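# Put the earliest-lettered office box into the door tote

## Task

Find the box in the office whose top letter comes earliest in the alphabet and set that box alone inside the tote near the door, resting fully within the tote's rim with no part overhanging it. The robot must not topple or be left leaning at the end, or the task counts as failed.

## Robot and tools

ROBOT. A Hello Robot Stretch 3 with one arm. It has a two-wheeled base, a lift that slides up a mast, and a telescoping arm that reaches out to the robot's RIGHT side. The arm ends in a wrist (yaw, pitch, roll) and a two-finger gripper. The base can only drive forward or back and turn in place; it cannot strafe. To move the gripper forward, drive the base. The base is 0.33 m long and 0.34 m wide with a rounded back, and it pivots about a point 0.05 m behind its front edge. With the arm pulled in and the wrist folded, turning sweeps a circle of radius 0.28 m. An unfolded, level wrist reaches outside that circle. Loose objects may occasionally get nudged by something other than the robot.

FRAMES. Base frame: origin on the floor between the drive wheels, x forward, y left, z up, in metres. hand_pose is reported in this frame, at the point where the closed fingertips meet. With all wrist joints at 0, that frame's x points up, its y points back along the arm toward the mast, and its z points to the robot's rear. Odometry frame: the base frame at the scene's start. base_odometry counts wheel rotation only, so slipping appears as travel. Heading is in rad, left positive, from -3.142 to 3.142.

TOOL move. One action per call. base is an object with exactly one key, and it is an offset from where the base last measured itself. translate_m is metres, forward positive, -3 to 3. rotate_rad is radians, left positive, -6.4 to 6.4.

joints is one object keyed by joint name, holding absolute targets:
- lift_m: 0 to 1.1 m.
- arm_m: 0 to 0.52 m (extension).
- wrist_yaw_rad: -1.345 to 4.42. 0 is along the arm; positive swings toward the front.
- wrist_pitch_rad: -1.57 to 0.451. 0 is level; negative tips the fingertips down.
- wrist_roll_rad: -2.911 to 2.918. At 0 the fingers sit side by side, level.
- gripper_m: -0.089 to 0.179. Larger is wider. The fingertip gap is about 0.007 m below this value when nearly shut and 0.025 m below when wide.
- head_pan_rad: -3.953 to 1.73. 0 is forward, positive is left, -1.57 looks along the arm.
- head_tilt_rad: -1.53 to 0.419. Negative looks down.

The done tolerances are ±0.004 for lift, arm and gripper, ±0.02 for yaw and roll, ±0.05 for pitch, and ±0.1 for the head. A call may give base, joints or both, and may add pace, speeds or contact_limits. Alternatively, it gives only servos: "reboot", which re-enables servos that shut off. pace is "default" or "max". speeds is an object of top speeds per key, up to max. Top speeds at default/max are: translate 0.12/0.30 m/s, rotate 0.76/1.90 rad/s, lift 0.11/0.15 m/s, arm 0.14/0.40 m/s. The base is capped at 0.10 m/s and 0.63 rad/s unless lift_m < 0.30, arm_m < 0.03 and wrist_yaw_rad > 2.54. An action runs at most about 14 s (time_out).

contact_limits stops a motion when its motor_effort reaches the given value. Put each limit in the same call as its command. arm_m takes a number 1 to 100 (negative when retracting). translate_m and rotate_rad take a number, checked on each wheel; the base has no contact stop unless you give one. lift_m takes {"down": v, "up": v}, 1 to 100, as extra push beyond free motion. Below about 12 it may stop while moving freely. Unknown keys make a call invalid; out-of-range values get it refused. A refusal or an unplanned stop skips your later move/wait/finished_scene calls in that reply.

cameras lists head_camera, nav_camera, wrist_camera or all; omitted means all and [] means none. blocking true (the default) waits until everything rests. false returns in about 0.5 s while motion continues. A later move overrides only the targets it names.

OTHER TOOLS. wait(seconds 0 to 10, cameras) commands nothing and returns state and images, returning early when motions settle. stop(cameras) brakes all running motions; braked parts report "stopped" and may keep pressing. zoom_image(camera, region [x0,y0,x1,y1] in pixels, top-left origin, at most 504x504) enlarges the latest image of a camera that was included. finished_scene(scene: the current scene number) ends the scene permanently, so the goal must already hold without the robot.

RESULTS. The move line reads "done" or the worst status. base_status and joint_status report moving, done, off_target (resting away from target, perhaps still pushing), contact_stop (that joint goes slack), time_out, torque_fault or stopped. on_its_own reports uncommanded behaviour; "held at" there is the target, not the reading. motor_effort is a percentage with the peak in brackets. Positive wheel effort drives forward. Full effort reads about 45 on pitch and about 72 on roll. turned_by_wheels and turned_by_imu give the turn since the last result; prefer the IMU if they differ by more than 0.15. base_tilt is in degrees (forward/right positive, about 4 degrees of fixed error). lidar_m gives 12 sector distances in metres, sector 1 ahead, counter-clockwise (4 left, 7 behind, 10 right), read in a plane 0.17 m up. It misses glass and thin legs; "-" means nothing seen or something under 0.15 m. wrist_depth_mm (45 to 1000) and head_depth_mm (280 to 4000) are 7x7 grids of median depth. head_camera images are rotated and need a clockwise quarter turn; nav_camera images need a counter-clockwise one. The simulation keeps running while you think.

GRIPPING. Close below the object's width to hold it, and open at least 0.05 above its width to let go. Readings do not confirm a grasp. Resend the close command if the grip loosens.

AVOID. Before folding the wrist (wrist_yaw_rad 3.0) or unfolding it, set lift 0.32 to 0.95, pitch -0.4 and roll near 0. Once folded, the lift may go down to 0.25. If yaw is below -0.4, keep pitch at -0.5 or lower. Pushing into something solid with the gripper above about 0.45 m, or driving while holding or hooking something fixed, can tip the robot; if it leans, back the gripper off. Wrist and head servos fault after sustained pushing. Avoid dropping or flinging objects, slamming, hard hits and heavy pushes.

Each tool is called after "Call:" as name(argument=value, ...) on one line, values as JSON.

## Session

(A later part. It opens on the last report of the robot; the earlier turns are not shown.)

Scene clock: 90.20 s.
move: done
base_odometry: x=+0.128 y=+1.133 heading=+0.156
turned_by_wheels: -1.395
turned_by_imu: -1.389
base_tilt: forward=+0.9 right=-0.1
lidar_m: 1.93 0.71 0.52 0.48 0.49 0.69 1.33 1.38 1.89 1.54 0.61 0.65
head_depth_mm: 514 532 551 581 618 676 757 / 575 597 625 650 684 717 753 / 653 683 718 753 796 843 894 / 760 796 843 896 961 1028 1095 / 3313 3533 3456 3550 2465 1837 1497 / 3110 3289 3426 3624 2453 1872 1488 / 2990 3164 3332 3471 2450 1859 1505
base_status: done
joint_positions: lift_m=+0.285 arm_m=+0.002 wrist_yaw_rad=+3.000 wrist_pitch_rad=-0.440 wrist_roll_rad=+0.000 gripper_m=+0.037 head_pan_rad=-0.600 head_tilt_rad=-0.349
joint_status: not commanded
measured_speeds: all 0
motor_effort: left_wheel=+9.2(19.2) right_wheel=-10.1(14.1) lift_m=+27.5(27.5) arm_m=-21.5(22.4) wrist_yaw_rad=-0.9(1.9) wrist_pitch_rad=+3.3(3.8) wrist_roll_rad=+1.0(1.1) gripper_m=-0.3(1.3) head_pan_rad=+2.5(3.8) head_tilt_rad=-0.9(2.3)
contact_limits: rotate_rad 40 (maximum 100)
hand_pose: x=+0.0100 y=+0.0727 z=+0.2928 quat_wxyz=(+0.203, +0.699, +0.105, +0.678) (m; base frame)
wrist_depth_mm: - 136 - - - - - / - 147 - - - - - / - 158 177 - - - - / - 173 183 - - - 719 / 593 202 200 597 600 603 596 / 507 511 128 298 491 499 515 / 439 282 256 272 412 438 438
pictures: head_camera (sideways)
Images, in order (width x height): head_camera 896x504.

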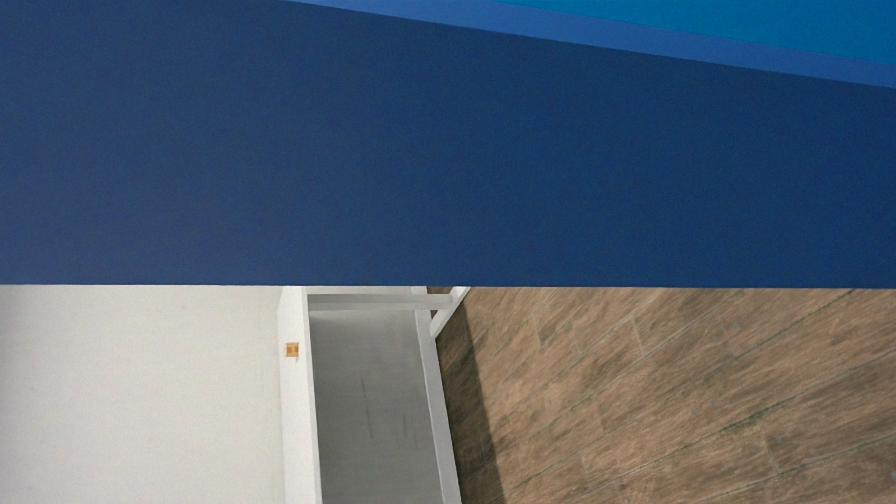

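Call:
move(base={"translate_m": 1.1}, joints={"head_pan_rad": 0.1, "head_tilt_rad": -0.3}, pace="max", contact_limits={"translate_m": 38}, cameras=[])

Call:
move(base={"rotate_rad": -1.092}, pace="max", contact_limits={"rotate_rad": 40}, cameras=["head_camera"])

Call:
move(base={"translate_m": 1.4}, joints={"head_pan_rad": 0.75, "head_tilt_rad": -0.35}, pace="max", contact_limits={"translate_m": 38}, cameras=["head_camera"])

Call:
zoom_image(camera="head_camera", region=[280, 0, 560, 252])

Call:
zoom_image(camera="head_camera", region=[280, 252, 560, 504])

Call:
move(joints={"head_pan_rad": 0.15}, pace="max", cameras=["head_camera"])

Call:
zoom_image(camera="head_camera", region=[280, 0, 560, 252])

Call:
zoom_image(camera="head_camera", region=[280, 252, 560, 504])

Call:
move(joints={"head_pan_rad": -0.45}, pace="max", cameras=["head_camera"])

Call:
zoom_image(camera="head_camera", region=[280, 0, 560, 252])

Call:
zoom_image(camera="head_camera", region=[280, 252, 560, 504])

Scene clock: 121.97 s.
move: done
base_odometry: x=+1.214 y=+1.304 heading=+0.156
turned_by_wheels: +0.000
turned_by_imu: +0.000
base_tilt: forward=+1.0 right=-0.1
lidar_m: 1.89 0.71 0.52 0.50 0.52 0.71 1.90 0.65 0.52 1.36 3.05 2.42
head_depth_mm: 1991 2083 2175 1864 2370 2009 1593 / 2002 2101 2220 2347 2459 1973 1582 / 2032 2141 2280 2378 2464 1977 1561 / 2076 2178 2314 2425 2569 2005 1569 / 1709 1796 1879 1978 2082 1905 1585 / 1269 1304 1343 1359 1451 1516 1474 / 990 1016 1050 1077 1081 1156 1199
base_status: done
joint_positions: lift_m=+0.285 arm_m=+0.002 wrist_yaw_rad=+3.000 wrist_pitch_rad=-0.440 wrist_roll_rad=+0.000 gripper_m=+0.037 head_pan_rad=+0.101 head_tilt_rad=-0.299
joint_status: all done
measured_speeds: all 0
motor_effort: left_wheel=+7.5(17.2) right_wheel=-0.6(13.5) lift_m=+20.4(32.1) arm_m=-11.9(18.5) wrist_yaw_rad=-1.6(1.7) wrist_pitch_rad=+3.1(3.8) wrist_roll_rad=+0.8(1.1) gripper_m=-0.3(1.4) head_pan_rad=-2.1(6.0) head_tilt_rad=+3.8(6.6)
contact_limits: translate_m 38 (maximum 100)
hand_pose: x=+0.0100 y=+0.0727 z=+0.2928 quat_wxyz=(+0.203, +0.699, +0.105, +0.678) (m; base frame)
wrist_depth_mm: - 136 - - - - - / - 146 - - - - - / - 158 176 - - - - / - 173 182 - - - 718 / 579 202 199 597 607 605 599 / 501 506 128 299 491 508 511 / 434 281 257 271 413 436 437
pictures: none
No camera images: "cameras" was empty.

Scene clock: 123.77 s.
move: done
base_odometry: x=+1.214 y=+1.304 heading=-0.935
turned_by_wheels: -1.092
turned_by_imu: -1.087
base_tilt: forward=+1.1 right=+0.0
lidar_m: 3.04 2.42 1.89 0.73 0.52 0.50 0.51 0.69 1.68 0.68 0.52 1.35
head_depth_mm: 2965 3114 3233 3380 2752 2015 1597 / 3179 3324 3386 3495 2694 1991 1566 / 3373 3581 3675 3833 2730 1996 1573 / 3366 3595 3809 3814 2716 2000 1573 / 2994 3135 3322 3427 2677 1996 1564 / 2750 2856 2855 3137 2549 1979 1553 / 2464 2570 2644 2765 2678 1970 1565
base_status: done
joint_positions: lift_m=+0.285 arm_m=+0.002 wrist_yaw_rad=+3.000 wrist_pitch_rad=-0.440 wrist_roll_rad=+0.000 gripper_m=+0.037 head_pan_rad=+0.100 head_tilt_rad=-0.299
joint_status: not commanded
measured_speeds: all 0
motor_effort: left_wheel=+9.1(18.1) right_wheel=-9.8(14.9) lift_m=+22.4(22.5) arm_m=-18.7(18.7) wrist_yaw_rad=-1.2(1.7) wrist_pitch_rad=+3.6(3.9) wrist_roll_rad=+0.9(1.1) gripper_m=+0.0(1.4) head_pan_rad=-2.0(4.7) head_tilt_rad=+2.7(4.4)
contact_limits: rotate_rad 40 (maximum 100)
hand_pose: x=+0.0100 y=+0.0726 z=+0.2928 quat_wxyz=(+0.203, +0.699, +0.105, +0.678) (m; base frame)
wrist_depth_mm: - 137 - - - - - / - 147 - - - - - / - 158 853 - - - - / - 174 682 755 749 753 759 / 490 197 203 605 600 608 594 / 489 506 128 295 489 505 510 / 432 279 259 272 417 437 443
pictures: head_camera (sideways)
Images, in order (width x height): head_camera 896x504.

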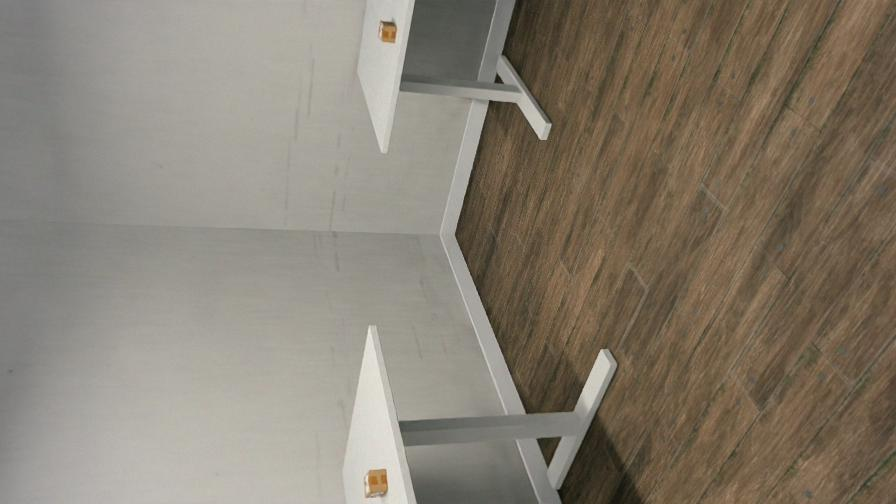

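Scene clock: 129.83 s.
move: done
base_odometry: x=+2.046 y=+0.178 heading=-0.935
turned_by_wheels: +0.000
turned_by_imu: +0.000
base_tilt: forward=+0.8 right=-0.2
lidar_m: 1.66 1.76 1.27 1.53 1.80 1.72 1.77 1.15 0.90 1.38 1.38 2.03
head_depth_mm: 1619 1730 1860 2003 2174 1861 1508 / 1571 1685 1792 1916 2086 1872 1497 / 1540 1623 1747 1825 2017 1859 1494 / 1506 1591 1702 1271 1955 1802 1452 / 1457 1541 1653 1262 1851 1785 1498 / 1422 1509 1589 1248 1837 1847 1506 / 1402 1476 1552 1245 1785 1863 1488
base_status: done
joint_positions: lift_m=+0.285 arm_m=+0.002 wrist_yaw_rad=+3.000 wrist_pitch_rad=-0.440 wrist_roll_rad=+0.000 gripper_m=+0.037 head_pan_rad=+0.750 head_tilt_rad=-0.350
joint_status: all done
measured_speeds: all 0
motor_effort: left_wheel=+2.6(17.4) right_wheel=+0.8(14.8) lift_m=+27.5(27.8) arm_m=-20.8(22.6) wrist_yaw_rad=-1.2(1.7) wrist_pitch_rad=+3.5(3.8) wrist_roll_rad=+0.8(1.1) gripper_m=-0.2(1.3) head_pan_rad=-3.0(5.1) head_tilt_rad=-1.1(3.8)
contact_limits: translate_m 38 (maximum 100)
hand_pose: x=+0.0100 y=+0.0727 z=+0.2928 quat_wxyz=(+0.203, +0.699, +0.105, +0.678) (m; base frame)
wrist_depth_mm: - 137 - - - - - / - 146 - - - - - / - 157 927 - - - - / 743 177 679 743 746 752 751 / 607 562 203 600 604 601 600 / 508 505 128 295 496 504 507 / 442 280 258 269 412 438 434
pictures: head_camera (sideways)
Images, in order (width x height): head_camera 896x504.

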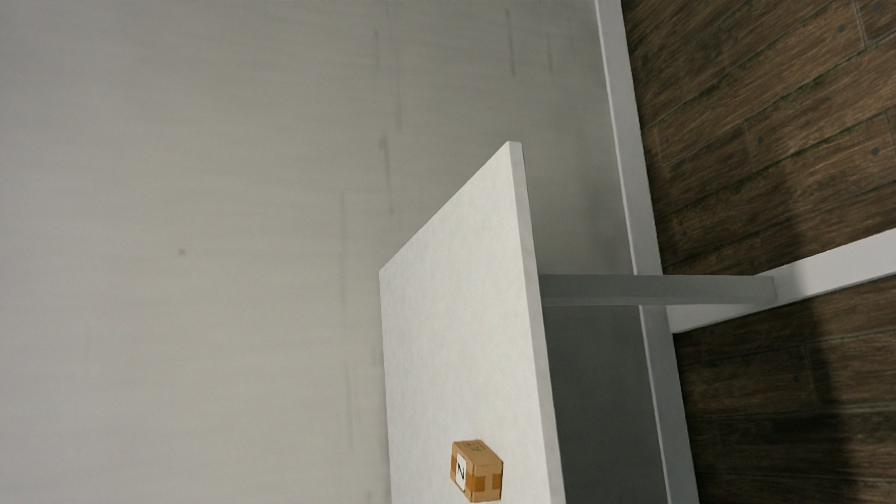

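Scaled by 1.800 from the camera's 896x504 image, which has a finer 1280x720 frame.

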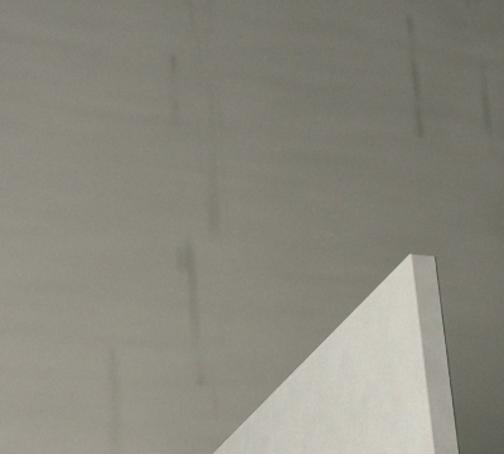

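Scaled by 1.800 from the camera's 896x504 image, which has a finer 1280x720 frame.

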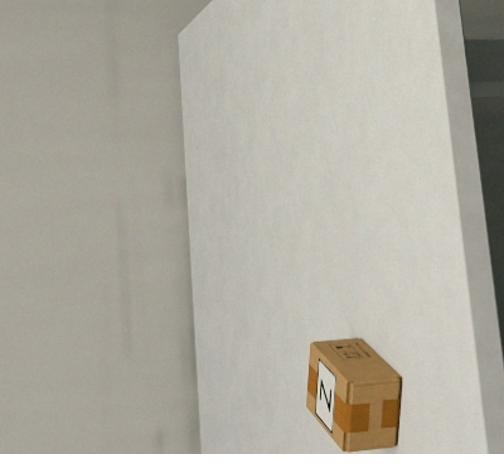

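Scene clock: 130.63 s.
move: done
base_odometry: x=+2.046 y=+0.178 heading=-0.935
turned_by_wheels: +0.000
turned_by_imu: +0.000
base_tilt: forward=+1.0 right=-0.2
lidar_m: 1.67 1.76 1.27 1.53 1.81 1.72 1.77 1.15 0.89 1.38 1.38 2.04
head_depth_mm: 1845 1956 2057 1677 2162 1828 1515 / 1991 2088 2187 2268 2389 1866 1508 / 2121 2231 2383 2515 2484 1875 1498 / 2239 2362 2539 2689 2481 1860 1500 / 2040 2183 2313 2483 2453 1855 1493 / 1882 1970 2075 2216 2251 1846 1498 / 1736 1802 1880 1983 2067 1864 1493
base_status: not commanded
joint_positions: lift_m=+0.285 arm_m=+0.002 wrist_yaw_rad=+3.000 wrist_pitch_rad=-0.440 wrist_roll_rad=+0.000 gripper_m=+0.037 head_pan_rad=+0.134 head_tilt_rad=-0.350
joint_status: all done
measured_speeds: all 0
motor_effort: left_wheel=+2.7(2.9) right_wheel=+0.8(1.2) lift_m=+28.4(28.5) arm_m=-20.5(21.1) wrist_yaw_rad=-1.4(1.7) wrist_pitch_rad=+3.4(3.7) wrist_roll_rad=+0.8(1.0) gripper_m=+0.2(0.9) head_pan_rad=-1.6(5.3) head_tilt_rad=-1.5(2.5)
contact_limits: translate_m 38 (maximum 100)
hand_pose: x=+0.0100 y=+0.0727 z=+0.2928 quat_wxyz=(+0.203, +0.699, +0.105, +0.678) (m; base frame)
wrist_depth_mm: - 137 - - - - - / - 146 - - - - - / - 158 927 - - - - / 751 178 675 746 746 755 741 / 596 554 203 608 613 603 601 / 507 512 127 296 487 508 508 / 433 280 259 271 413 439 431
pictures: head_camera (sideways)
Images, in order (width x height): head_camera 896x504.

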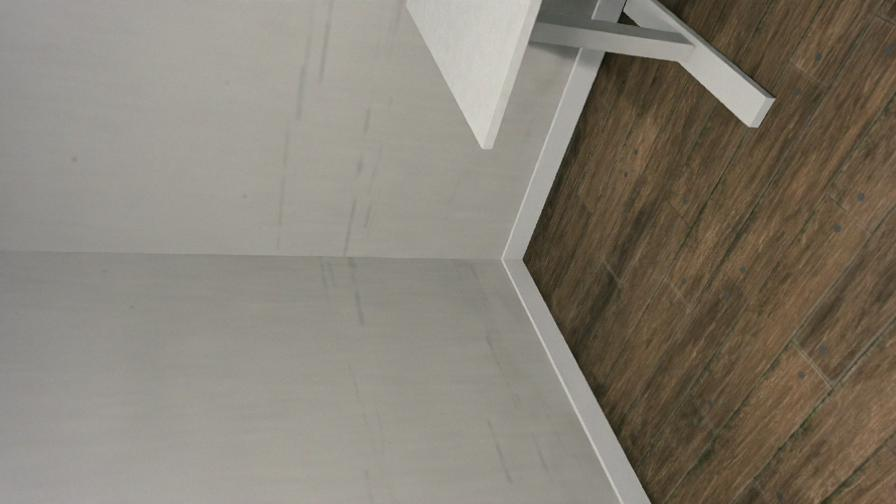

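Scaled by 1.800 from the camera's 896x504 image, which has a finer 1280x720 frame.

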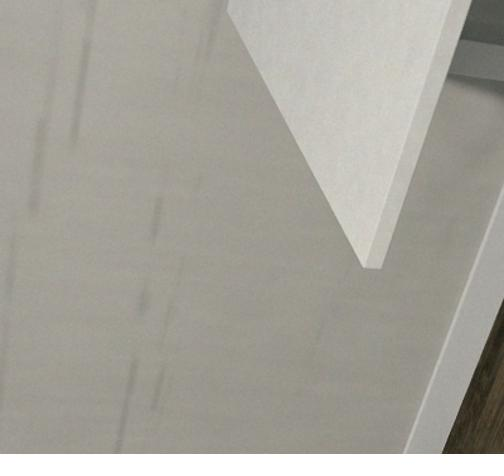

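Scaled by 1.800 from the camera's 896x504 image, which has a finer 1280x720 frame.

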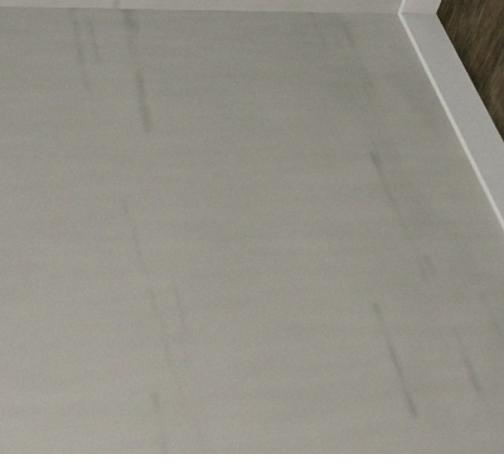

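Scene clock: 131.43 s.
move: done
base_odometry: x=+2.046 y=+0.178 heading=-0.935
turned_by_wheels: +0.000
turned_by_imu: +0.000
base_tilt: forward=+1.0 right=-0.2
lidar_m: 1.67 1.76 1.27 1.53 1.80 1.72 1.77 1.15 0.90 1.38 1.38 2.03
head_depth_mm: 1721 1847 1934 1672 2226 1884 1512 / 1726 1842 1960 1669 2219 1886 1517 / 1750 1853 1985 1655 2267 1887 1506 / 1780 1870 1999 1645 2257 1879 1503 / 1763 1885 2006 1638 2275 1863 1502 / 1794 1889 2032 1628 2204 1835 1496 / 1798 1906 2044 1608 2317 1854 1483
base_status: not commanded
joint_positions: lift_m=+0.285 arm_m=+0.002 wrist_yaw_rad=+3.000 wrist_pitch_rad=-0.440 wrist_roll_rad=+0.000 gripper_m=+0.037 head_pan_rad=-0.473 head_tilt_rad=-0.350
joint_status: all done
measured_speeds: all 0
motor_effort: left_wheel=+2.5(2.9) right_wheel=+0.7(1.4) lift_m=+29.0(29.3) arm_m=-20.9(21.1) wrist_yaw_rad=-1.0(1.7) wrist_pitch_rad=+3.7(3.8) wrist_roll_rad=+0.8(1.0) gripper_m=+0.8(1.9) head_pan_rad=-1.7(4.6) head_tilt_rad=-2.2(2.4)
contact_limits: translate_m 38 (maximum 100)
hand_pose: x=+0.0100 y=+0.0727 z=+0.2928 quat_wxyz=(+0.203, +0.699, +0.105, +0.678) (m; base frame)
wrist_depth_mm: - 136 - - - - - / - 146 - - - - - / - 158 909 - - - - / 749 177 687 736 728 743 743 / 595 562 202 604 612 610 602 / 505 509 127 294 490 510 507 / 438 279 256 270 413 436 441
pictures: head_camera (sideways)
Images, in order (width x height): head_camera 896x504.

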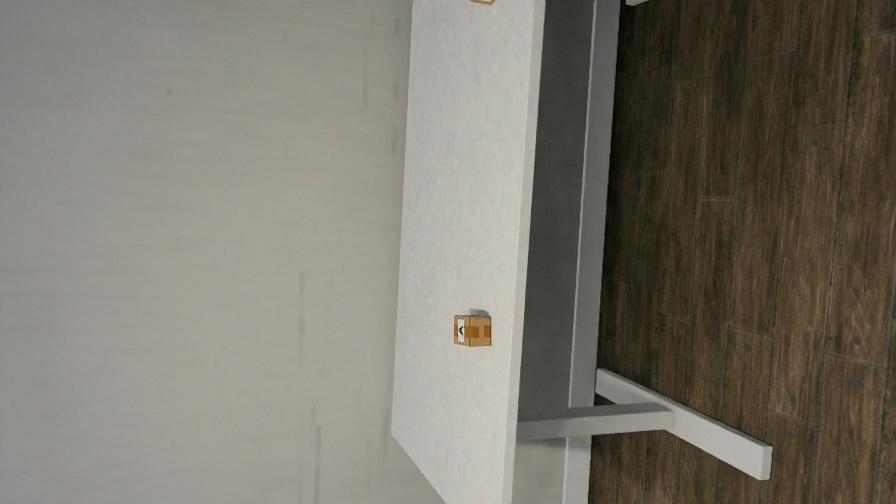

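Scaled by 1.800 from the camera's 896x504 image, which has a finer 1280x720 frame.

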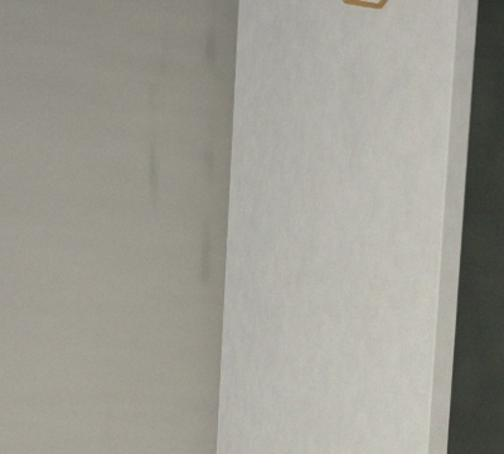

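Scaled by 1.800 from the camera's 896x504 image, which has a finer 1280x720 frame.

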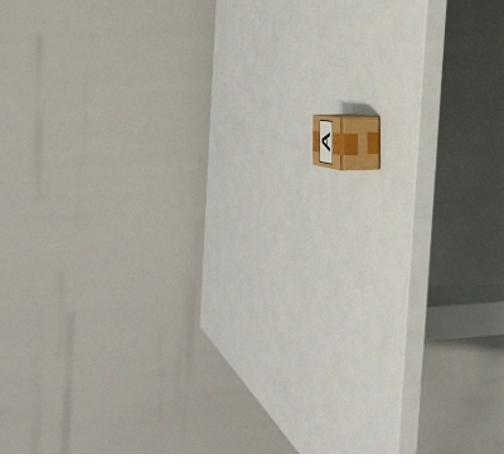

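Call:
move(base={"rotate_rad": -0.283}, joints={"head_pan_rad": -1.57, "head_tilt_rad": -0.5}, pace="max", contact_limits={"rotate_rad": 40}, cameras=[])

Call:
move(base={"translate_m": 0.92}, pace="max", contact_limits={"translate_m": 38}, cameras=[])

Call:
move(base={"rotate_rad": 1.375}, pace="max", contact_limits={"rotate_rad": 40}, cameras=["head_camera"])

Call:
zoom_image(camera="head_camera", region=[400, 120, 650, 370])

Scene clock: 159.87 s.
move: done
base_odometry: x=+2.046 y=+0.178 heading=-1.218
turned_by_wheels: -0.283
turned_by_imu: -0.281
base_tilt: forward=+0.9 right=-0.2
lidar_m: 1.67 2.00 1.27 1.68 1.89 1.73 1.72 1.15 1.34 0.90 1.38 1.68
head_depth_mm: 1099 1187 1023 1380 1186 1475 1298 / 1074 1187 1022 1423 1177 1506 1307 / 754 813 901 1010 1147 1387 1337 / 1173 1260 1006 1426 1170 1427 1334 / 1200 1291 1086 1512 1266 1496 1335 / 1228 1331 1179 1555 1303 1500 1336 / 1272 1374 1163 1545 1682 1500 1324
base_status: done
joint_positions: lift_m=+0.285 arm_m=+0.002 wrist_yaw_rad=+3.000 wrist_pitch_rad=-0.440 wrist_roll_rad=+0.000 gripper_m=+0.037 head_pan_rad=-1.591 head_tilt_rad=-0.502
joint_status: all done
measured_speeds: all 0
motor_effort: left_wheel=+9.4(17.7) right_wheel=-8.6(14.9) lift_m=+29.8(32.1) arm_m=-19.8(20.0) wrist_yaw_rad=-1.5(1.7) wrist_pitch_rad=+3.7(3.8) wrist_roll_rad=+0.8(1.1) gripper_m=+0.1(1.6) head_pan_rad=+0.1(5.0) head_tilt_rad=-1.8(4.4)
contact_limits: rotate_rad 40 (maximum 100)
hand_pose: x=+0.0100 y=+0.0726 z=+0.2928 quat_wxyz=(+0.203, +0.699, +0.105, +0.678) (m; base frame)
wrist_depth_mm: - 137 - - - - - / - 147 - - - - - / - 158 927 - - - - / 739 177 681 753 740 738 735 / 600 561 204 603 609 602 616 / 507 505 128 297 489 505 507 / 439 280 258 274 410 438 438
pictures: none
No camera images: "cameras" was empty.

Scene clock: 164.30 s.
move: done
base_odometry: x=+2.364 y=-0.685 heading=-1.218
turned_by_wheels: +0.000
turned_by_imu: -0.001
base_tilt: forward=+0.8 right=-0.1
lidar_m: 0.77 0.77 1.49 1.49 1.20 2.09 2.62 1.29 1.28 1.09 1.08 1.15
head_depth_mm: 1264 1346 1200 1546 1707 1511 1344 / 1241 1361 1508 1567 1706 1511 1345 / 927 1012 1094 1255 1419 1508 1336 / 1364 1432 1193 1493 1757 1552 1329 / 1406 1471 1665 1363 1745 1596 1345 / 1437 1524 1719 1173 885 1556 1329 / 1476 1568 1785 1173 857 726 1300
base_status: done
joint_positions: lift_m=+0.285 arm_m=+0.002 wrist_yaw_rad=+3.000 wrist_pitch_rad=-0.440 wrist_roll_rad=+0.000 gripper_m=+0.037 head_pan_rad=-1.570 head_tilt_rad=-0.502
joint_status: not commanded
measured_speeds: all 0
motor_effort: left_wheel=+6.9(19.4) right_wheel=-1.4(9.3) lift_m=+21.5(29.8) arm_m=-21.7(22.8) wrist_yaw_rad=-1.3(1.7) wrist_pitch_rad=+3.6(3.7) wrist_roll_rad=+0.7(1.1) gripper_m=+0.0(1.2) head_pan_rad=+2.9(4.5) head_tilt_rad=-0.5(2.5)
contact_limits: translate_m 38 (maximum 100)
hand_pose: x=+0.0100 y=+0.0727 z=+0.2928 quat_wxyz=(+0.203, +0.699, +0.105, +0.678) (m; base frame)
wrist_depth_mm: - 137 - - - - - / - 147 - - - - - / - 158 890 - - - - / 729 178 673 744 750 741 743 / 602 559 203 593 611 606 627 / 503 506 128 297 493 507 493 / 439 279 258 271 411 438 439
pictures: none
No camera images: "cameras" was empty.

Scene clock: 166.30 s.
move: done
base_odometry: x=+2.364 y=-0.685 heading=+0.157
turned_by_wheels: +1.375
turned_by_imu: +1.369
base_tilt: forward=+0.9 right=-0.3
lidar_m: 1.49 1.20 2.09 2.61 2.02 1.28 1.10 1.07 1.18 1.14 0.77 1.54
head_depth_mm: 945 1031 1122 1183 898 718 599 / 950 1031 1134 1187 895 716 598 / 959 1042 1134 1183 890 712 597 / 958 1042 1144 1180 895 712 594 / 969 1061 1150 1175 888 692 594 / 973 1065 1166 1173 888 710 594 / 986 1069 1163 1168 881 709 594
base_status: done
joint_positions: lift_m=+0.285 arm_m=+0.002 wrist_yaw_rad=+3.000 wrist_pitch_rad=-0.440 wrist_roll_rad=+0.000 gripper_m=+0.037 head_pan_rad=-1.570 head_tilt_rad=-0.502
joint_status: not commanded
measured_speeds: all 0
motor_effort: left_wheel=-7.4(16.3) right_wheel=+8.1(16.9) lift_m=+20.4(21.1) arm_m=-21.8(22.6) wrist_yaw_rad=-1.0(1.8) wrist_pitch_rad=+3.6(3.8) wrist_roll_rad=+0.8(1.1) gripper_m=+0.3(1.2) head_pan_rad=+2.8(4.1) head_tilt_rad=+1.8(3.1)
contact_limits: rotate_rad 40 (maximum 100)
hand_pose: x=+0.0100 y=+0.0727 z=+0.2928 quat_wxyz=(+0.203, +0.699, +0.105, +0.678) (m; base frame)
wrist_depth_mm: - 136 - - - - - / - 146 - - - - - / - 158 913 - - - - / 741 178 682 748 744 742 748 / 603 554 203 598 607 600 610 / 503 500 127 295 490 507 502 / 436 276 259 274 411 438 437
pictures: head_camera (sideways)
Images, in order (width x height): head_camera 896x504.

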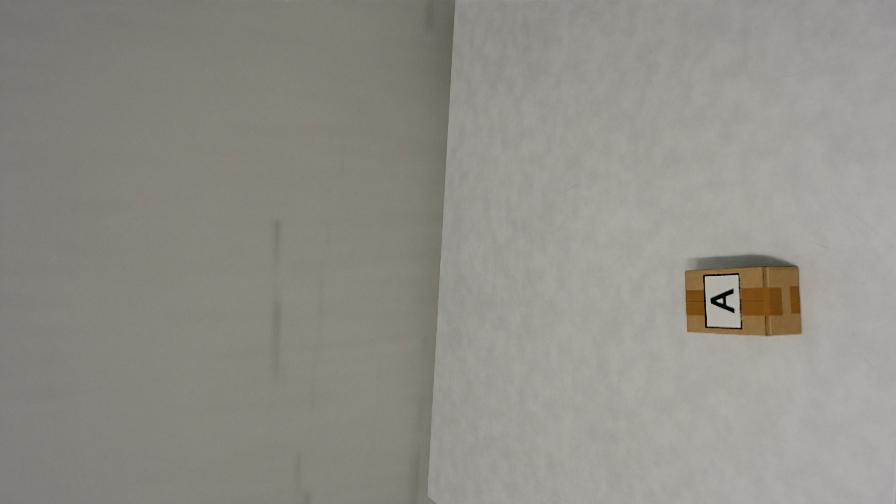

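Scaled by 2.016 from the camera's 896x504 image, which has a finer 1280x720 frame.

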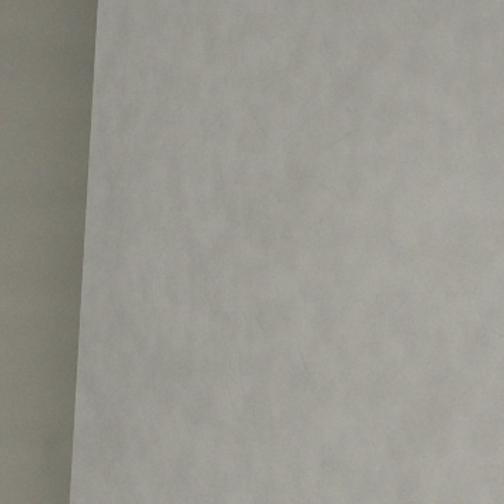

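Call:
move(base={"translate_m": 0.1}, joints={"lift_m": 0.85, "wrist_pitch_rad": -0.4}, pace="max", contact_limits={"translate_m": 38}, cameras=[])

Call:
move(joints={"wrist_yaw_rad": 0.0, "gripper_m": 0.179, "wrist_pitch_rad": -0.4}, pace="max", cameras=[])

Call:
move(joints={"wrist_pitch_rad": -1.57, "wrist_roll_rad": -0.055, "arm_m": 0.262}, pace="max", cameras=["wrist_camera", "head_camera"])

Scene clock: 190.77 s.
move: done
base_odometry: x=+2.463 y=-0.670 heading=+0.157
turned_by_wheels: +0.000
turned_by_imu: +0.001
base_tilt: forward=+1.1 right=-0.2
lidar_m: 1.39 1.11 1.97 2.61 2.02 1.36 1.19 1.15 1.19 1.14 0.73 1.44
head_depth_mm: 954 1023 1115 1184 897 719 600 / 955 1037 1126 1180 893 718 599 / 962 1048 1135 1189 891 677 589 / 961 1051 1145 1180 895 712 597 / 971 1054 1157 1186 885 710 594 / 977 1064 1168 1189 884 710 596 / 985 1070 1163 1253 885 712 595
base_status: done
joint_positions: lift_m=+0.850 arm_m=+0.002 wrist_yaw_rad=+3.000 wrist_pitch_rad=-0.420 wrist_roll_rad=+0.000 gripper_m=+0.037 head_pan_rad=-1.570 head_tilt_rad=-0.500
joint_status: all done
measured_speeds: all 0
motor_effort: left_wheel=-6.5(9.0) right_wheel=+9.2(15.8) lift_m=+30.8(34.6) arm_m=-15.2(19.5) wrist_yaw_rad=-1.0(1.6) wrist_pitch_rad=+3.6(7.4) wrist_roll_rad=+0.8(1.0) gripper_m=-0.1(1.6) head_pan_rad=+1.9(3.6) head_tilt_rad=+2.0(3.9)
contact_limits: translate_m 38 (maximum 100)
hand_pose: x=+0.0104 y=+0.0752 z=+0.8623 quat_wxyz=(+0.196, +0.700, +0.098, +0.680) (m; base frame)
wrist_depth_mm: - 136 - - - - - / - 144 - - - - - / - 155 - - - - - / - 175 - - - - - / - 198 200 - - - - / - - 127 - - - - / - - 260 - - - -
pictures: none
No camera images: "cameras" was empty.

Scene clock: 192.73 s.
move: done
base_odometry: x=+2.463 y=-0.670 heading=+0.157
turned_by_wheels: +0.000
turned_by_imu: +0.000
base_tilt: forward=+0.9 right=+0.0
lidar_m: 1.39 1.11 1.97 2.61 2.02 1.37 1.19 1.15 1.19 1.14 0.73 1.44
head_depth_mm: 951 1026 1120 1182 893 719 573 / 950 1039 1133 1193 895 717 586 / 962 1040 1141 1188 895 679 299 / 971 1048 1142 1186 890 715 558 / 978 1052 1156 1187 891 713 571 / 982 1063 1160 1170 882 712 597 / 987 1066 1172 1266 884 709 597
base_status: not commanded
joint_positions: lift_m=+0.850 arm_m=+0.002 wrist_yaw_rad=+0.003 wrist_pitch_rad=-0.420 wrist_roll_rad=+0.000 gripper_m=+0.179 head_pan_rad=-1.570 head_tilt_rad=-0.500
joint_status: all done
measured_speeds: all 0
motor_effort: left_wheel=-6.6(6.7) right_wheel=+9.1(9.6) lift_m=+30.0(31.1) arm_m=-13.6(15.5) wrist_yaw_rad=-2.1(6.6) wrist_pitch_rad=+3.5(6.7) wrist_roll_rad=+1.0(1.1) gripper_m=+0.2(95.7) head_pan_rad=+1.7(3.6) head_tilt_rad=+2.2(4.2)
contact_limits: translate_m 38 (maximum 100)
hand_pose: x=-0.0208 y=-0.3709 z=+0.8623 quat_wxyz=(+0.692, +0.149, -0.691, -0.147) (m; base frame)
wrist_depth_mm: - - - - - - - / - - - - - - - / - - - - - - - / - - - - - - - / - - - 308 - - - / - 121 - 269 - - 114 / - - - 282 - - 106
pictures: none
No camera images: "cameras" was empty.

Scene clock: 194.63 s.
move: done
base_odometry: x=+2.463 y=-0.670 heading=+0.157
turned_by_wheels: +0.000
turned_by_imu: +0.000
base_tilt: forward=+0.9 right=-0.1
lidar_m: 1.39 1.11 1.98 2.61 2.02 1.37 1.19 1.15 1.19 1.14 0.73 1.44
head_depth_mm: 951 1027 1123 1183 359 313 587 / 950 1034 1130 1187 409 678 584 / 962 1041 1130 1188 419 437 585 / 968 1046 1145 1190 894 675 596 / 967 1053 1153 1180 888 716 570 / 977 1061 1164 1171 891 711 595 / 980 1070 1168 1262 884 709 595
base_status: not commanded
joint_positions: lift_m=+0.850 arm_m=+0.262 wrist_yaw_rad=+0.003 wrist_pitch_rad=-1.564 wrist_roll_rad=-0.051 gripper_m=+0.179 head_pan_rad=-1.570 head_tilt_rad=-0.499
joint_status: all done
measured_speeds: all 0
motor_effort: left_wheel=-6.6(6.7) right_wheel=+9.4(9.7) lift_m=+28.9(30.2) arm_m=+22.7(25.0) wrist_yaw_rad=-1.9(2.2) wrist_pitch_rad=-1.3(5.0) wrist_roll_rad=-0.5(3.2) gripper_m=+0.5(1.0) head_pan_rad=+2.1(3.5) head_tilt_rad=+1.8(4.0)
contact_limits: translate_m 38 (maximum 100)
hand_pose: x=-0.0217 y=-0.3846 z=+0.7323 quat_wxyz=(+0.515, +0.512, -0.488, -0.485) (m; base frame)
wrist_depth_mm: - - - 115 115 - - / - - - 117 117 - - / - - - 120 119 - - / - - - 122 - - - / - - - - - - - / - 121 - - - 134 114 / - 919 934 - - 914 107
pictures: head_camera (sideways), wrist_camera
Images, in order (width x height): head_camera 896x504, wrist_camera 644x364.

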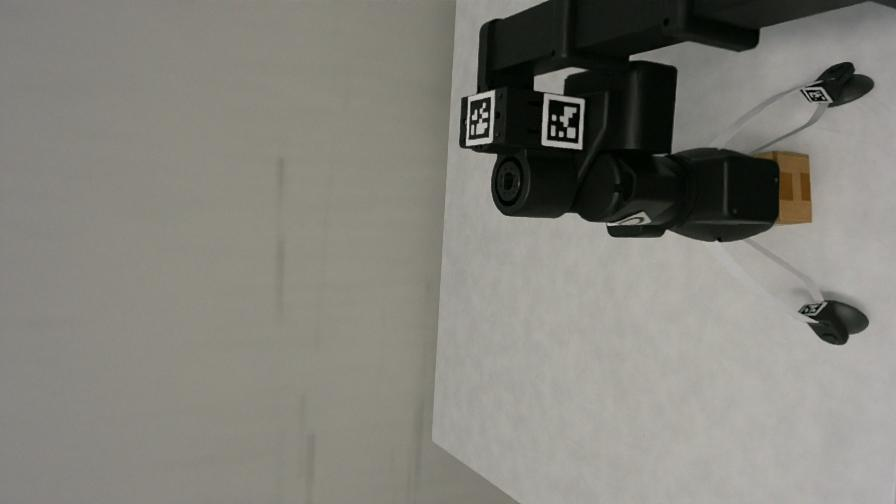

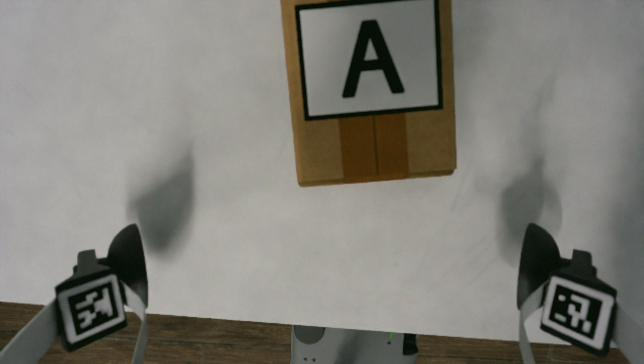

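Call:
move(base={"translate_m": -0.01}, joints={"wrist_roll_rad": -0.125, "arm_m": 0.34}, speeds={"arm_m": 0.2}, cameras=["wrist_camera"])

Call:
move(joints={"gripper_m": 0.02}, cameras=["wrist_camera"])

Call:
move(joints={"lift_m": 0.885}, speeds={"lift_m": 0.06}, cameras=["wrist_camera"])

Scene clock: 253.83 s.
move: done
base_odometry: x=+2.453 y=-0.671 heading=+0.157
turned_by_wheels: +0.000
turned_by_imu: +0.001
base_tilt: forward=+1.0 right=-0.2
lidar_m: 1.40 1.12 1.99 2.61 2.03 1.36 1.19 1.15 1.19 1.14 0.73 1.45
head_depth_mm: 949 1028 1121 1145 370 324 600 / 954 1034 1127 498 482 719 599 / 958 1038 1134 497 496 620 592 / 963 1044 1140 1191 860 659 597 / 965 1056 1154 1177 890 716 596 / 983 1063 1155 1176 885 712 596 / 980 1066 1170 1238 879 711 593
base_status: done
joint_positions: lift_m=+0.850 arm_m=+0.340 wrist_yaw_rad=+0.003 wrist_pitch_rad=-1.565 wrist_roll_rad=-0.121 gripper_m=+0.179 head_pan_rad=-1.570 head_tilt_rad=-0.499
joint_status: all done
measured_speeds: all 0
motor_effort: left_wheel=-8.3(11.6) right_wheel=-2.5(6.2) lift_m=+26.7(27.9) arm_m=+21.9(25.3) wrist_yaw_rad=-1.9(2.1) wrist_pitch_rad=-1.2(1.5) wrist_roll_rad=-0.8(3.2) gripper_m=+0.7(1.3) head_pan_rad=-0.4(2.4) head_tilt_rad=+0.2(2.3)
hand_pose: x=-0.0217 y=-0.4625 z=+0.7323 quat_wxyz=(+0.531, +0.528, -0.469, -0.467) (m; base frame)
wrist_depth_mm: - - - - - - - / - - - - - - - / - - - - - - - / - - - 123 122 - - / - - - 125 124 - - / - 120 - 127 127 134 114 / - - - 130 130 - 106
pictures: wrist_camera
Images, in order (width x height): wrist_camera 644x364.

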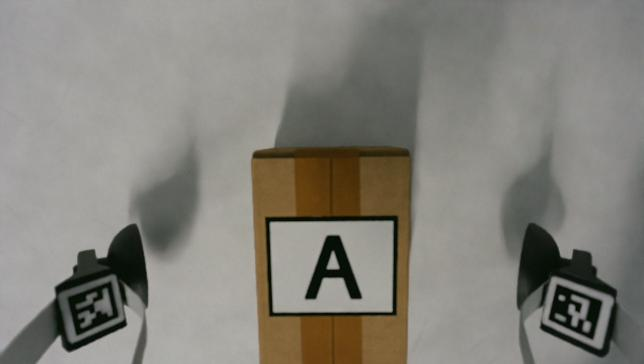

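Scene clock: 255.97 s.
move: done
base_odometry: x=+2.453 y=-0.671 heading=+0.157
turned_by_wheels: +0.000
turned_by_imu: +0.000
base_tilt: forward=+1.1 right=-0.3
lidar_m: 1.40 1.12 1.99 2.61 2.02 1.35 1.18 1.15 1.19 1.14 0.73 1.45
head_depth_mm: 950 1033 1116 1137 369 325 601 / 954 1032 1124 495 482 717 599 / 960 1039 1138 496 493 620 593 / 959 1046 1142 1185 863 674 598 / 966 1053 1155 1180 889 711 597 / 977 1063 1166 1175 885 714 595 / 993 1068 1172 1242 887 710 594
base_status: not commanded
joint_positions: lift_m=+0.850 arm_m=+0.340 wrist_yaw_rad=+0.003 wrist_pitch_rad=-1.570 wrist_roll_rad=-0.121 gripper_m=+0.021 head_pan_rad=-1.570 head_tilt_rad=-0.499
joint_status: all done
measured_speeds: all 0
motor_effort: left_wheel=-8.2(8.5) right_wheel=-2.8(3.0) lift_m=+14.9(26.9) arm_m=+15.5(22.2) wrist_yaw_rad=-1.9(2.3) wrist_pitch_rad=-0.2(1.4) wrist_roll_rad=-0.8(0.8) gripper_m=-22.8(100.0) head_pan_rad=+1.5(2.3) head_tilt_rad=+0.0(2.1)
hand_pose: x=-0.0217 y=-0.4610 z=+0.7325 quat_wxyz=(+0.530, +0.530, -0.468, -0.468) (m; base frame)
wrist_depth_mm: - - - - - - - / - - - - - - - / - - - - - - - / - - 124 124 - - - / - - 127 125 126 - - / - - 128 128 127 - - / - - - 131 130 - -
pictures: wrist_camera
Images, in order (width x height): wrist_camera 644x364.

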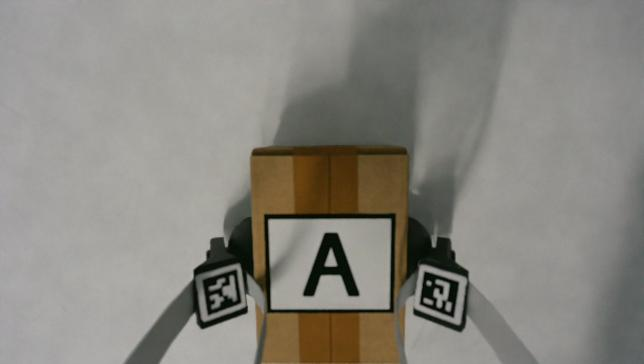

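Scene clock: 257.13 s.
move: done
base_odometry: x=+2.453 y=-0.671 heading=+0.157
turned_by_wheels: +0.000
turned_by_imu: +0.000
base_tilt: forward=+1.1 right=-0.2
lidar_m: 1.40 1.12 1.99 2.61 2.02 1.36 1.18 1.14 1.19 1.15 0.73 1.45
head_depth_mm: 945 1029 1117 392 327 699 602 / 951 1034 1115 460 832 715 600 / 962 1035 1137 472 484 603 590 / 963 1049 1143 1186 862 656 597 / 972 1056 1153 1180 891 714 597 / 979 1063 1164 1172 890 711 595 / 984 1062 1167 1231 889 711 594
base_status: not commanded
joint_positions: lift_m=+0.885 arm_m=+0.340 wrist_yaw_rad=+0.003 wrist_pitch_rad=-1.570 wrist_roll_rad=-0.121 gripper_m=+0.021 head_pan_rad=-1.570 head_tilt_rad=-0.499
joint_status: all done
measured_speeds: all 0
motor_effort: left_wheel=-7.9(8.4) right_wheel=-3.0(3.0) lift_m=+32.3(33.7) arm_m=+12.4(15.5) wrist_yaw_rad=-1.7(2.2) wrist_pitch_rad=-0.5(0.5) wrist_roll_rad=-0.6(0.9) gripper_m=-19.6(23.0) head_pan_rad=+0.3(1.9) head_tilt_rad=+0.2(1.7)
hand_pose: x=-0.0217 y=-0.4612 z=+0.7674 quat_wxyz=(+0.530, +0.530, -0.468, -0.468) (m; base frame)
wrist_depth_mm: - - - - - - - / - - - - - - - / - - - - - - - / - - 128 127 127 - - / - - 130 130 130 - - / - - 130 132 130 - - / - - - 135 135 - -
pictures: wrist_camera
Images, in order (width x height): wrist_camera 644x364.

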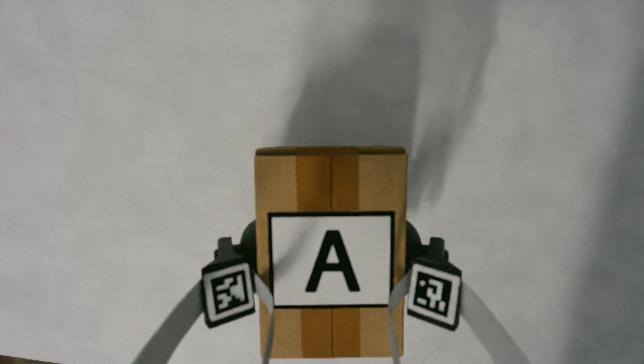

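Call:
move(joints={"arm_m": 0.0}, speeds={"arm_m": 0.35}, cameras=[])

Call:
move(joints={"wrist_pitch_rad": -0.4, "wrist_yaw_rad": 2.62, "wrist_roll_rad": 0.0, "head_pan_rad": 0.0, "head_tilt_rad": -0.4}, cameras=["wrist_camera"])

Call:
move(base={"rotate_rad": 1.981}, joints={"lift_m": 0.285}, pace="max", contact_limits={"rotate_rad": 40}, cameras=[])

Call:
move(base={"translate_m": 2.257}, pace="max", contact_limits={"translate_m": 38}, cameras=[])

Call:
move(base={"rotate_rad": 1.059}, pace="max", contact_limits={"rotate_rad": 40}, cameras=["head_camera", "wrist_camera"])

Scene clock: 271.83 s.
move: done
base_odometry: x=+2.453 y=-0.671 heading=+0.157
turned_by_wheels: +0.000
turned_by_imu: +0.001
base_tilt: forward=+0.9 right=+0.0
lidar_m: 1.40 1.12 1.98 2.61 2.03 1.36 1.18 1.14 1.19 1.14 0.73 1.45
head_depth_mm: 946 1026 1121 1176 901 718 630 / 954 1035 1131 1189 893 717 613 / 955 1041 1147 1190 892 715 598 / 963 1041 1144 1201 890 714 597 / 976 1055 1152 1181 889 711 596 / 974 1061 1161 1178 883 711 596 / 988 1068 1169 1237 886 708 594
base_status: not commanded
joint_positions: lift_m=+0.885 arm_m=+0.002 wrist_yaw_rad=+0.003 wrist_pitch_rad=-1.569 wrist_roll_rad=-0.121 gripper_m=+0.021 head_pan_rad=-1.570 head_tilt_rad=-0.499
joint_status: all done
joint sent to its limit — arm_m, lower limit.
measured_speeds: all 0
motor_effort: left_wheel=-8.0(8.4) right_wheel=-2.7(3.1) lift_m=+26.5(32.6) arm_m=-22.5(24.4) wrist_yaw_rad=-1.4(2.2) wrist_pitch_rad=-0.5(0.9) wrist_roll_rad=-0.5(0.8) gripper_m=-18.9(20.8) head_pan_rad=+0.4(1.9) head_tilt_rad=-1.4(2.3)
hand_pose: x=-0.0217 y=-0.1232 z=+0.7674 quat_wxyz=(+0.530, +0.529, -0.468, -0.468) (m; base frame)
wrist_depth_mm: 875 850 849 855 845 828 828 / 879 889 880 866 871 860 876 / 918 889 885 908 897 880 849 / 902 906 902 127 888 901 894 / 953 947 154 130 147 924 911 / 957 928 130 132 130 929 906 / - - - 135 958 941 968
pictures: none
No camera images: "cameras" was empty.

Scene clock: 274.13 s.
move: done
base_odometry: x=+2.453 y=-0.671 heading=+0.157
turned_by_wheels: +0.000
turned_by_imu: +0.000
base_tilt: forward=+0.9 right=-0.2
lidar_m: 1.40 1.12 1.98 2.61 2.03 1.36 1.18 1.15 1.19 1.14 0.73 1.45
head_depth_mm: 1160 1241 1325 1435 1557 1673 1447 / 1172 1247 1337 1443 1577 1674 1445 / 1184 1255 1341 1458 1587 1689 1438 / 1187 1272 1367 1484 1600 1696 1440 / 1196 1284 1386 1485 1608 1699 1433 / 1201 1286 1388 1519 1633 1728 1432 / 1221 1311 1390 1514 1653 1706 1427
base_status: not commanded
joint_positions: lift_m=+0.885 arm_m=+0.002 wrist_yaw_rad=+2.617 wrist_pitch_rad=-0.430 wrist_roll_rad=-0.004 gripper_m=+0.021 head_pan_rad=+0.015 head_tilt_rad=-0.401
joint_status: all done
measured_speeds: translate_m=+0.000 rotate_rad=+0.000 lift_m=+0.000 arm_m=+0.000 wrist_yaw_rad=+0.000 wrist_pitch_rad=+0.000 wrist_roll_rad=+0.000 head_pan_rad=-0.024 head_tilt_rad=+0.000
motor_effort: left_wheel=-8.1(8.4) right_wheel=-2.5(2.9) lift_m=+22.5(26.6) arm_m=-16.4(22.1) wrist_yaw_rad=+3.5(7.5) wrist_pitch_rad=+5.4(8.0) wrist_roll_rad=+2.2(4.4) gripper_m=-19.6(20.7) head_pan_rad=-1.4(4.7) head_tilt_rad=+3.0(5.6)
hand_pose: x=+0.0904 y=+0.0461 z=+0.8950 quat_wxyz=(+0.325, +0.705, -0.032, +0.630) (m; base frame)
wrist_depth_mm: - - - - - - - / - - - - - - - / - - - - - - - / - - - 128 - - - / - - 151 130 148 - - / - - 130 132 130 - - / 205 - - 135 - - -
pictures: wrist_camera
Images, in order (width x height): wrist_camera 644x364.

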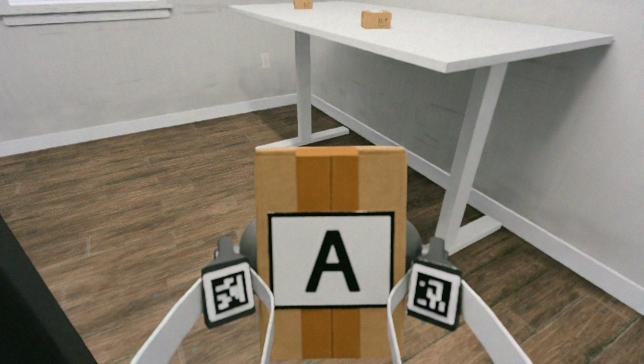

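Scene clock: 278.93 s.
move: done
base_odometry: x=+2.453 y=-0.671 heading=+2.137
turned_by_wheels: +1.980
turned_by_imu: +1.974
base_tilt: forward=+1.0 right=-0.2
lidar_m: 1.99 1.35 1.25 1.14 1.18 1.14 0.73 1.44 1.40 1.12 1.76 2.61
head_depth_mm: 2253 2350 2485 2643 2313 1775 1448 / 2302 2436 2631 2766 2307 1776 1434 / 2417 2565 2740 2907 2318 1759 1446 / 2526 2663 2902 3011 2268 1759 1448 / 2603 2780 3020 3135 2291 1754 1431 / 1742 1842 1972 2121 2176 1760 1435 / 1757 1912 2055 2034 2114 1740 1434
base_status: done
joint_positions: lift_m=+0.285 arm_m=+0.002 wrist_yaw_rad=+2.617 wrist_pitch_rad=-0.429 wrist_roll_rad=-0.004 gripper_m=+0.021 head_pan_rad=+0.000 head_tilt_rad=-0.400
joint_status: all done
measured_speeds: all 0
motor_effort: left_wheel=-9.1(14.9) right_wheel=+11.3(14.4) lift_m=+21.2(22.3) arm_m=-21.4(22.4) wrist_yaw_rad=+3.2(3.8) wrist_pitch_rad=+5.0(5.5) wrist_roll_rad=+2.2(2.5) gripper_m=-19.2(20.7) head_pan_rad=-2.4(5.3) head_tilt_rad=+3.2(4.7)
contact_limits: rotate_rad 40 (maximum 100)
hand_pose: x=+0.0904 y=+0.0462 z=+0.2952 quat_wxyz=(+0.325, +0.705, -0.033, +0.630) (m; base frame)
wrist_depth_mm: - - - - - - - / - - - - - - - / 945 - - - - - - / 746 763 685 128 725 767 773 / 613 617 154 130 150 613 606 / 514 517 130 132 130 514 512 / 206 104 267 135 417 440 438
pictures: none
No camera images: "cameras" was empty.

Scene clock: 287.93 s.
move: done
base_odometry: x=+1.242 y=+1.234 heading=+2.137
turned_by_wheels: +0.000
turned_by_imu: -0.002
base_tilt: forward=+0.9 right=+0.0
lidar_m: 0.55 0.69 1.38 0.69 0.64 1.34 2.97 2.33 1.80 0.90 0.59 0.54
head_depth_mm: 425 451 479 511 549 591 642 / 443 469 502 536 575 628 680 / 463 491 525 567 611 662 727 / 482 515 551 597 647 707 779 / 504 541 582 632 688 757 837 / 530 568 616 670 734 814 910 / 557 599 654 713 789 884 992
base_status: done
joint_positions: lift_m=+0.285 arm_m=+0.002 wrist_yaw_rad=+2.618 wrist_pitch_rad=-0.429 wrist_roll_rad=-0.004 gripper_m=+0.021 head_pan_rad=+0.000 head_tilt_rad=-0.400
joint_status: not commanded
measured_speeds: all 0
motor_effort: left_wheel=-2.8(12.7) right_wheel=+8.4(21.1) lift_m=+23.4(23.4) arm_m=-14.1(21.6) wrist_yaw_rad=+2.7(3.5) wrist_pitch_rad=+5.4(5.6) wrist_roll_rad=+2.0(2.5) gripper_m=-20.4(20.7) head_pan_rad=-2.6(4.8) head_tilt_rad=+1.9(4.4)
contact_limits: translate_m 38 (maximum 100)
hand_pose: x=+0.0903 y=+0.0463 z=+0.2952 quat_wxyz=(+0.325, +0.705, -0.033, +0.630) (m; base frame)
wrist_depth_mm: - - - - - - - / - - - - - - - / - - - - - - - / - 756 686 128 717 731 - / 602 610 154 130 149 614 509 / 507 517 130 133 130 517 494 / 205 105 266 135 417 444 444
pictures: none
No camera images: "cameras" was empty.

Scene clock: 289.73 s.
move: done
base_odometry: x=+1.242 y=+1.234 heading=-3.088
turned_by_wheels: +1.059
turned_by_imu: +1.054
base_tilt: forward=+0.8 right=+0.0
lidar_m: 1.38 0.69 0.52 1.33 3.24 2.33 1.80 0.90 0.59 0.55 0.55 0.69
head_depth_mm: 1337 1345 1307 1375 1404 1417 1372 / 1828 1826 1845 1862 1860 1728 1445 / 2185 2343 2467 2661 2276 1773 1440 / 2159 2327 2497 2684 2262 1761 1444 / 2161 2285 2475 2663 2315 1766 1439 / 2140 2284 2452 2649 2263 1763 1430 / 2123 2273 2444 2603 2258 1736 1429
base_status: done
joint_positions: lift_m=+0.285 arm_m=+0.002 wrist_yaw_rad=+2.618 wrist_pitch_rad=-0.429 wrist_roll_rad=-0.004 gripper_m=+0.021 head_pan_rad=+0.000 head_tilt_rad=-0.400
joint_status: not commanded
measured_speeds: all 0
motor_effort: left_wheel=-9.0(16.7) right_wheel=+8.1(16.9) lift_m=+23.5(23.9) arm_m=-20.7(20.8) wrist_yaw_rad=+2.7(3.2) wrist_pitch_rad=+5.2(5.5) wrist_roll_rad=+2.1(2.4) gripper_m=-19.6(20.4) head_pan_rad=-3.8(5.1) head_tilt_rad=+2.3(2.8)
contact_limits: rotate_rad 40 (maximum 100)
hand_pose: x=+0.0903 y=+0.0463 z=+0.2952 quat_wxyz=(+0.325, +0.705, -0.033, +0.630) (m; base frame)
wrist_depth_mm: - - - - - - - / - - - - - - - / - - 914 129 890 - - / 756 762 695 128 727 753 750 / 622 620 154 129 150 611 611 / 503 515 130 132 130 516 512 / 206 104 266 135 417 445 439
pictures: head_camera (sideways), wrist_camera
Images, in order (width x height): head_camera 896x504, wrist_camera 644x364.

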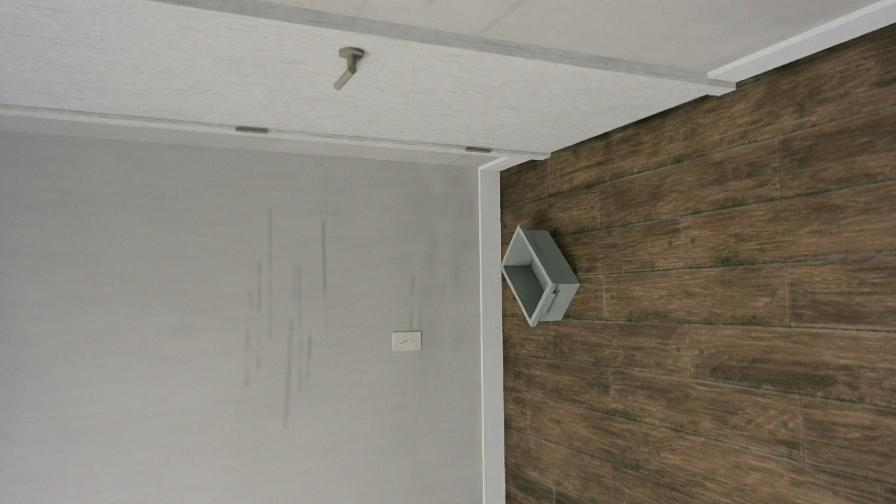

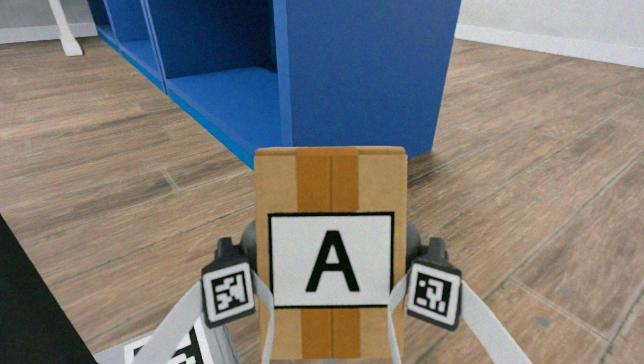

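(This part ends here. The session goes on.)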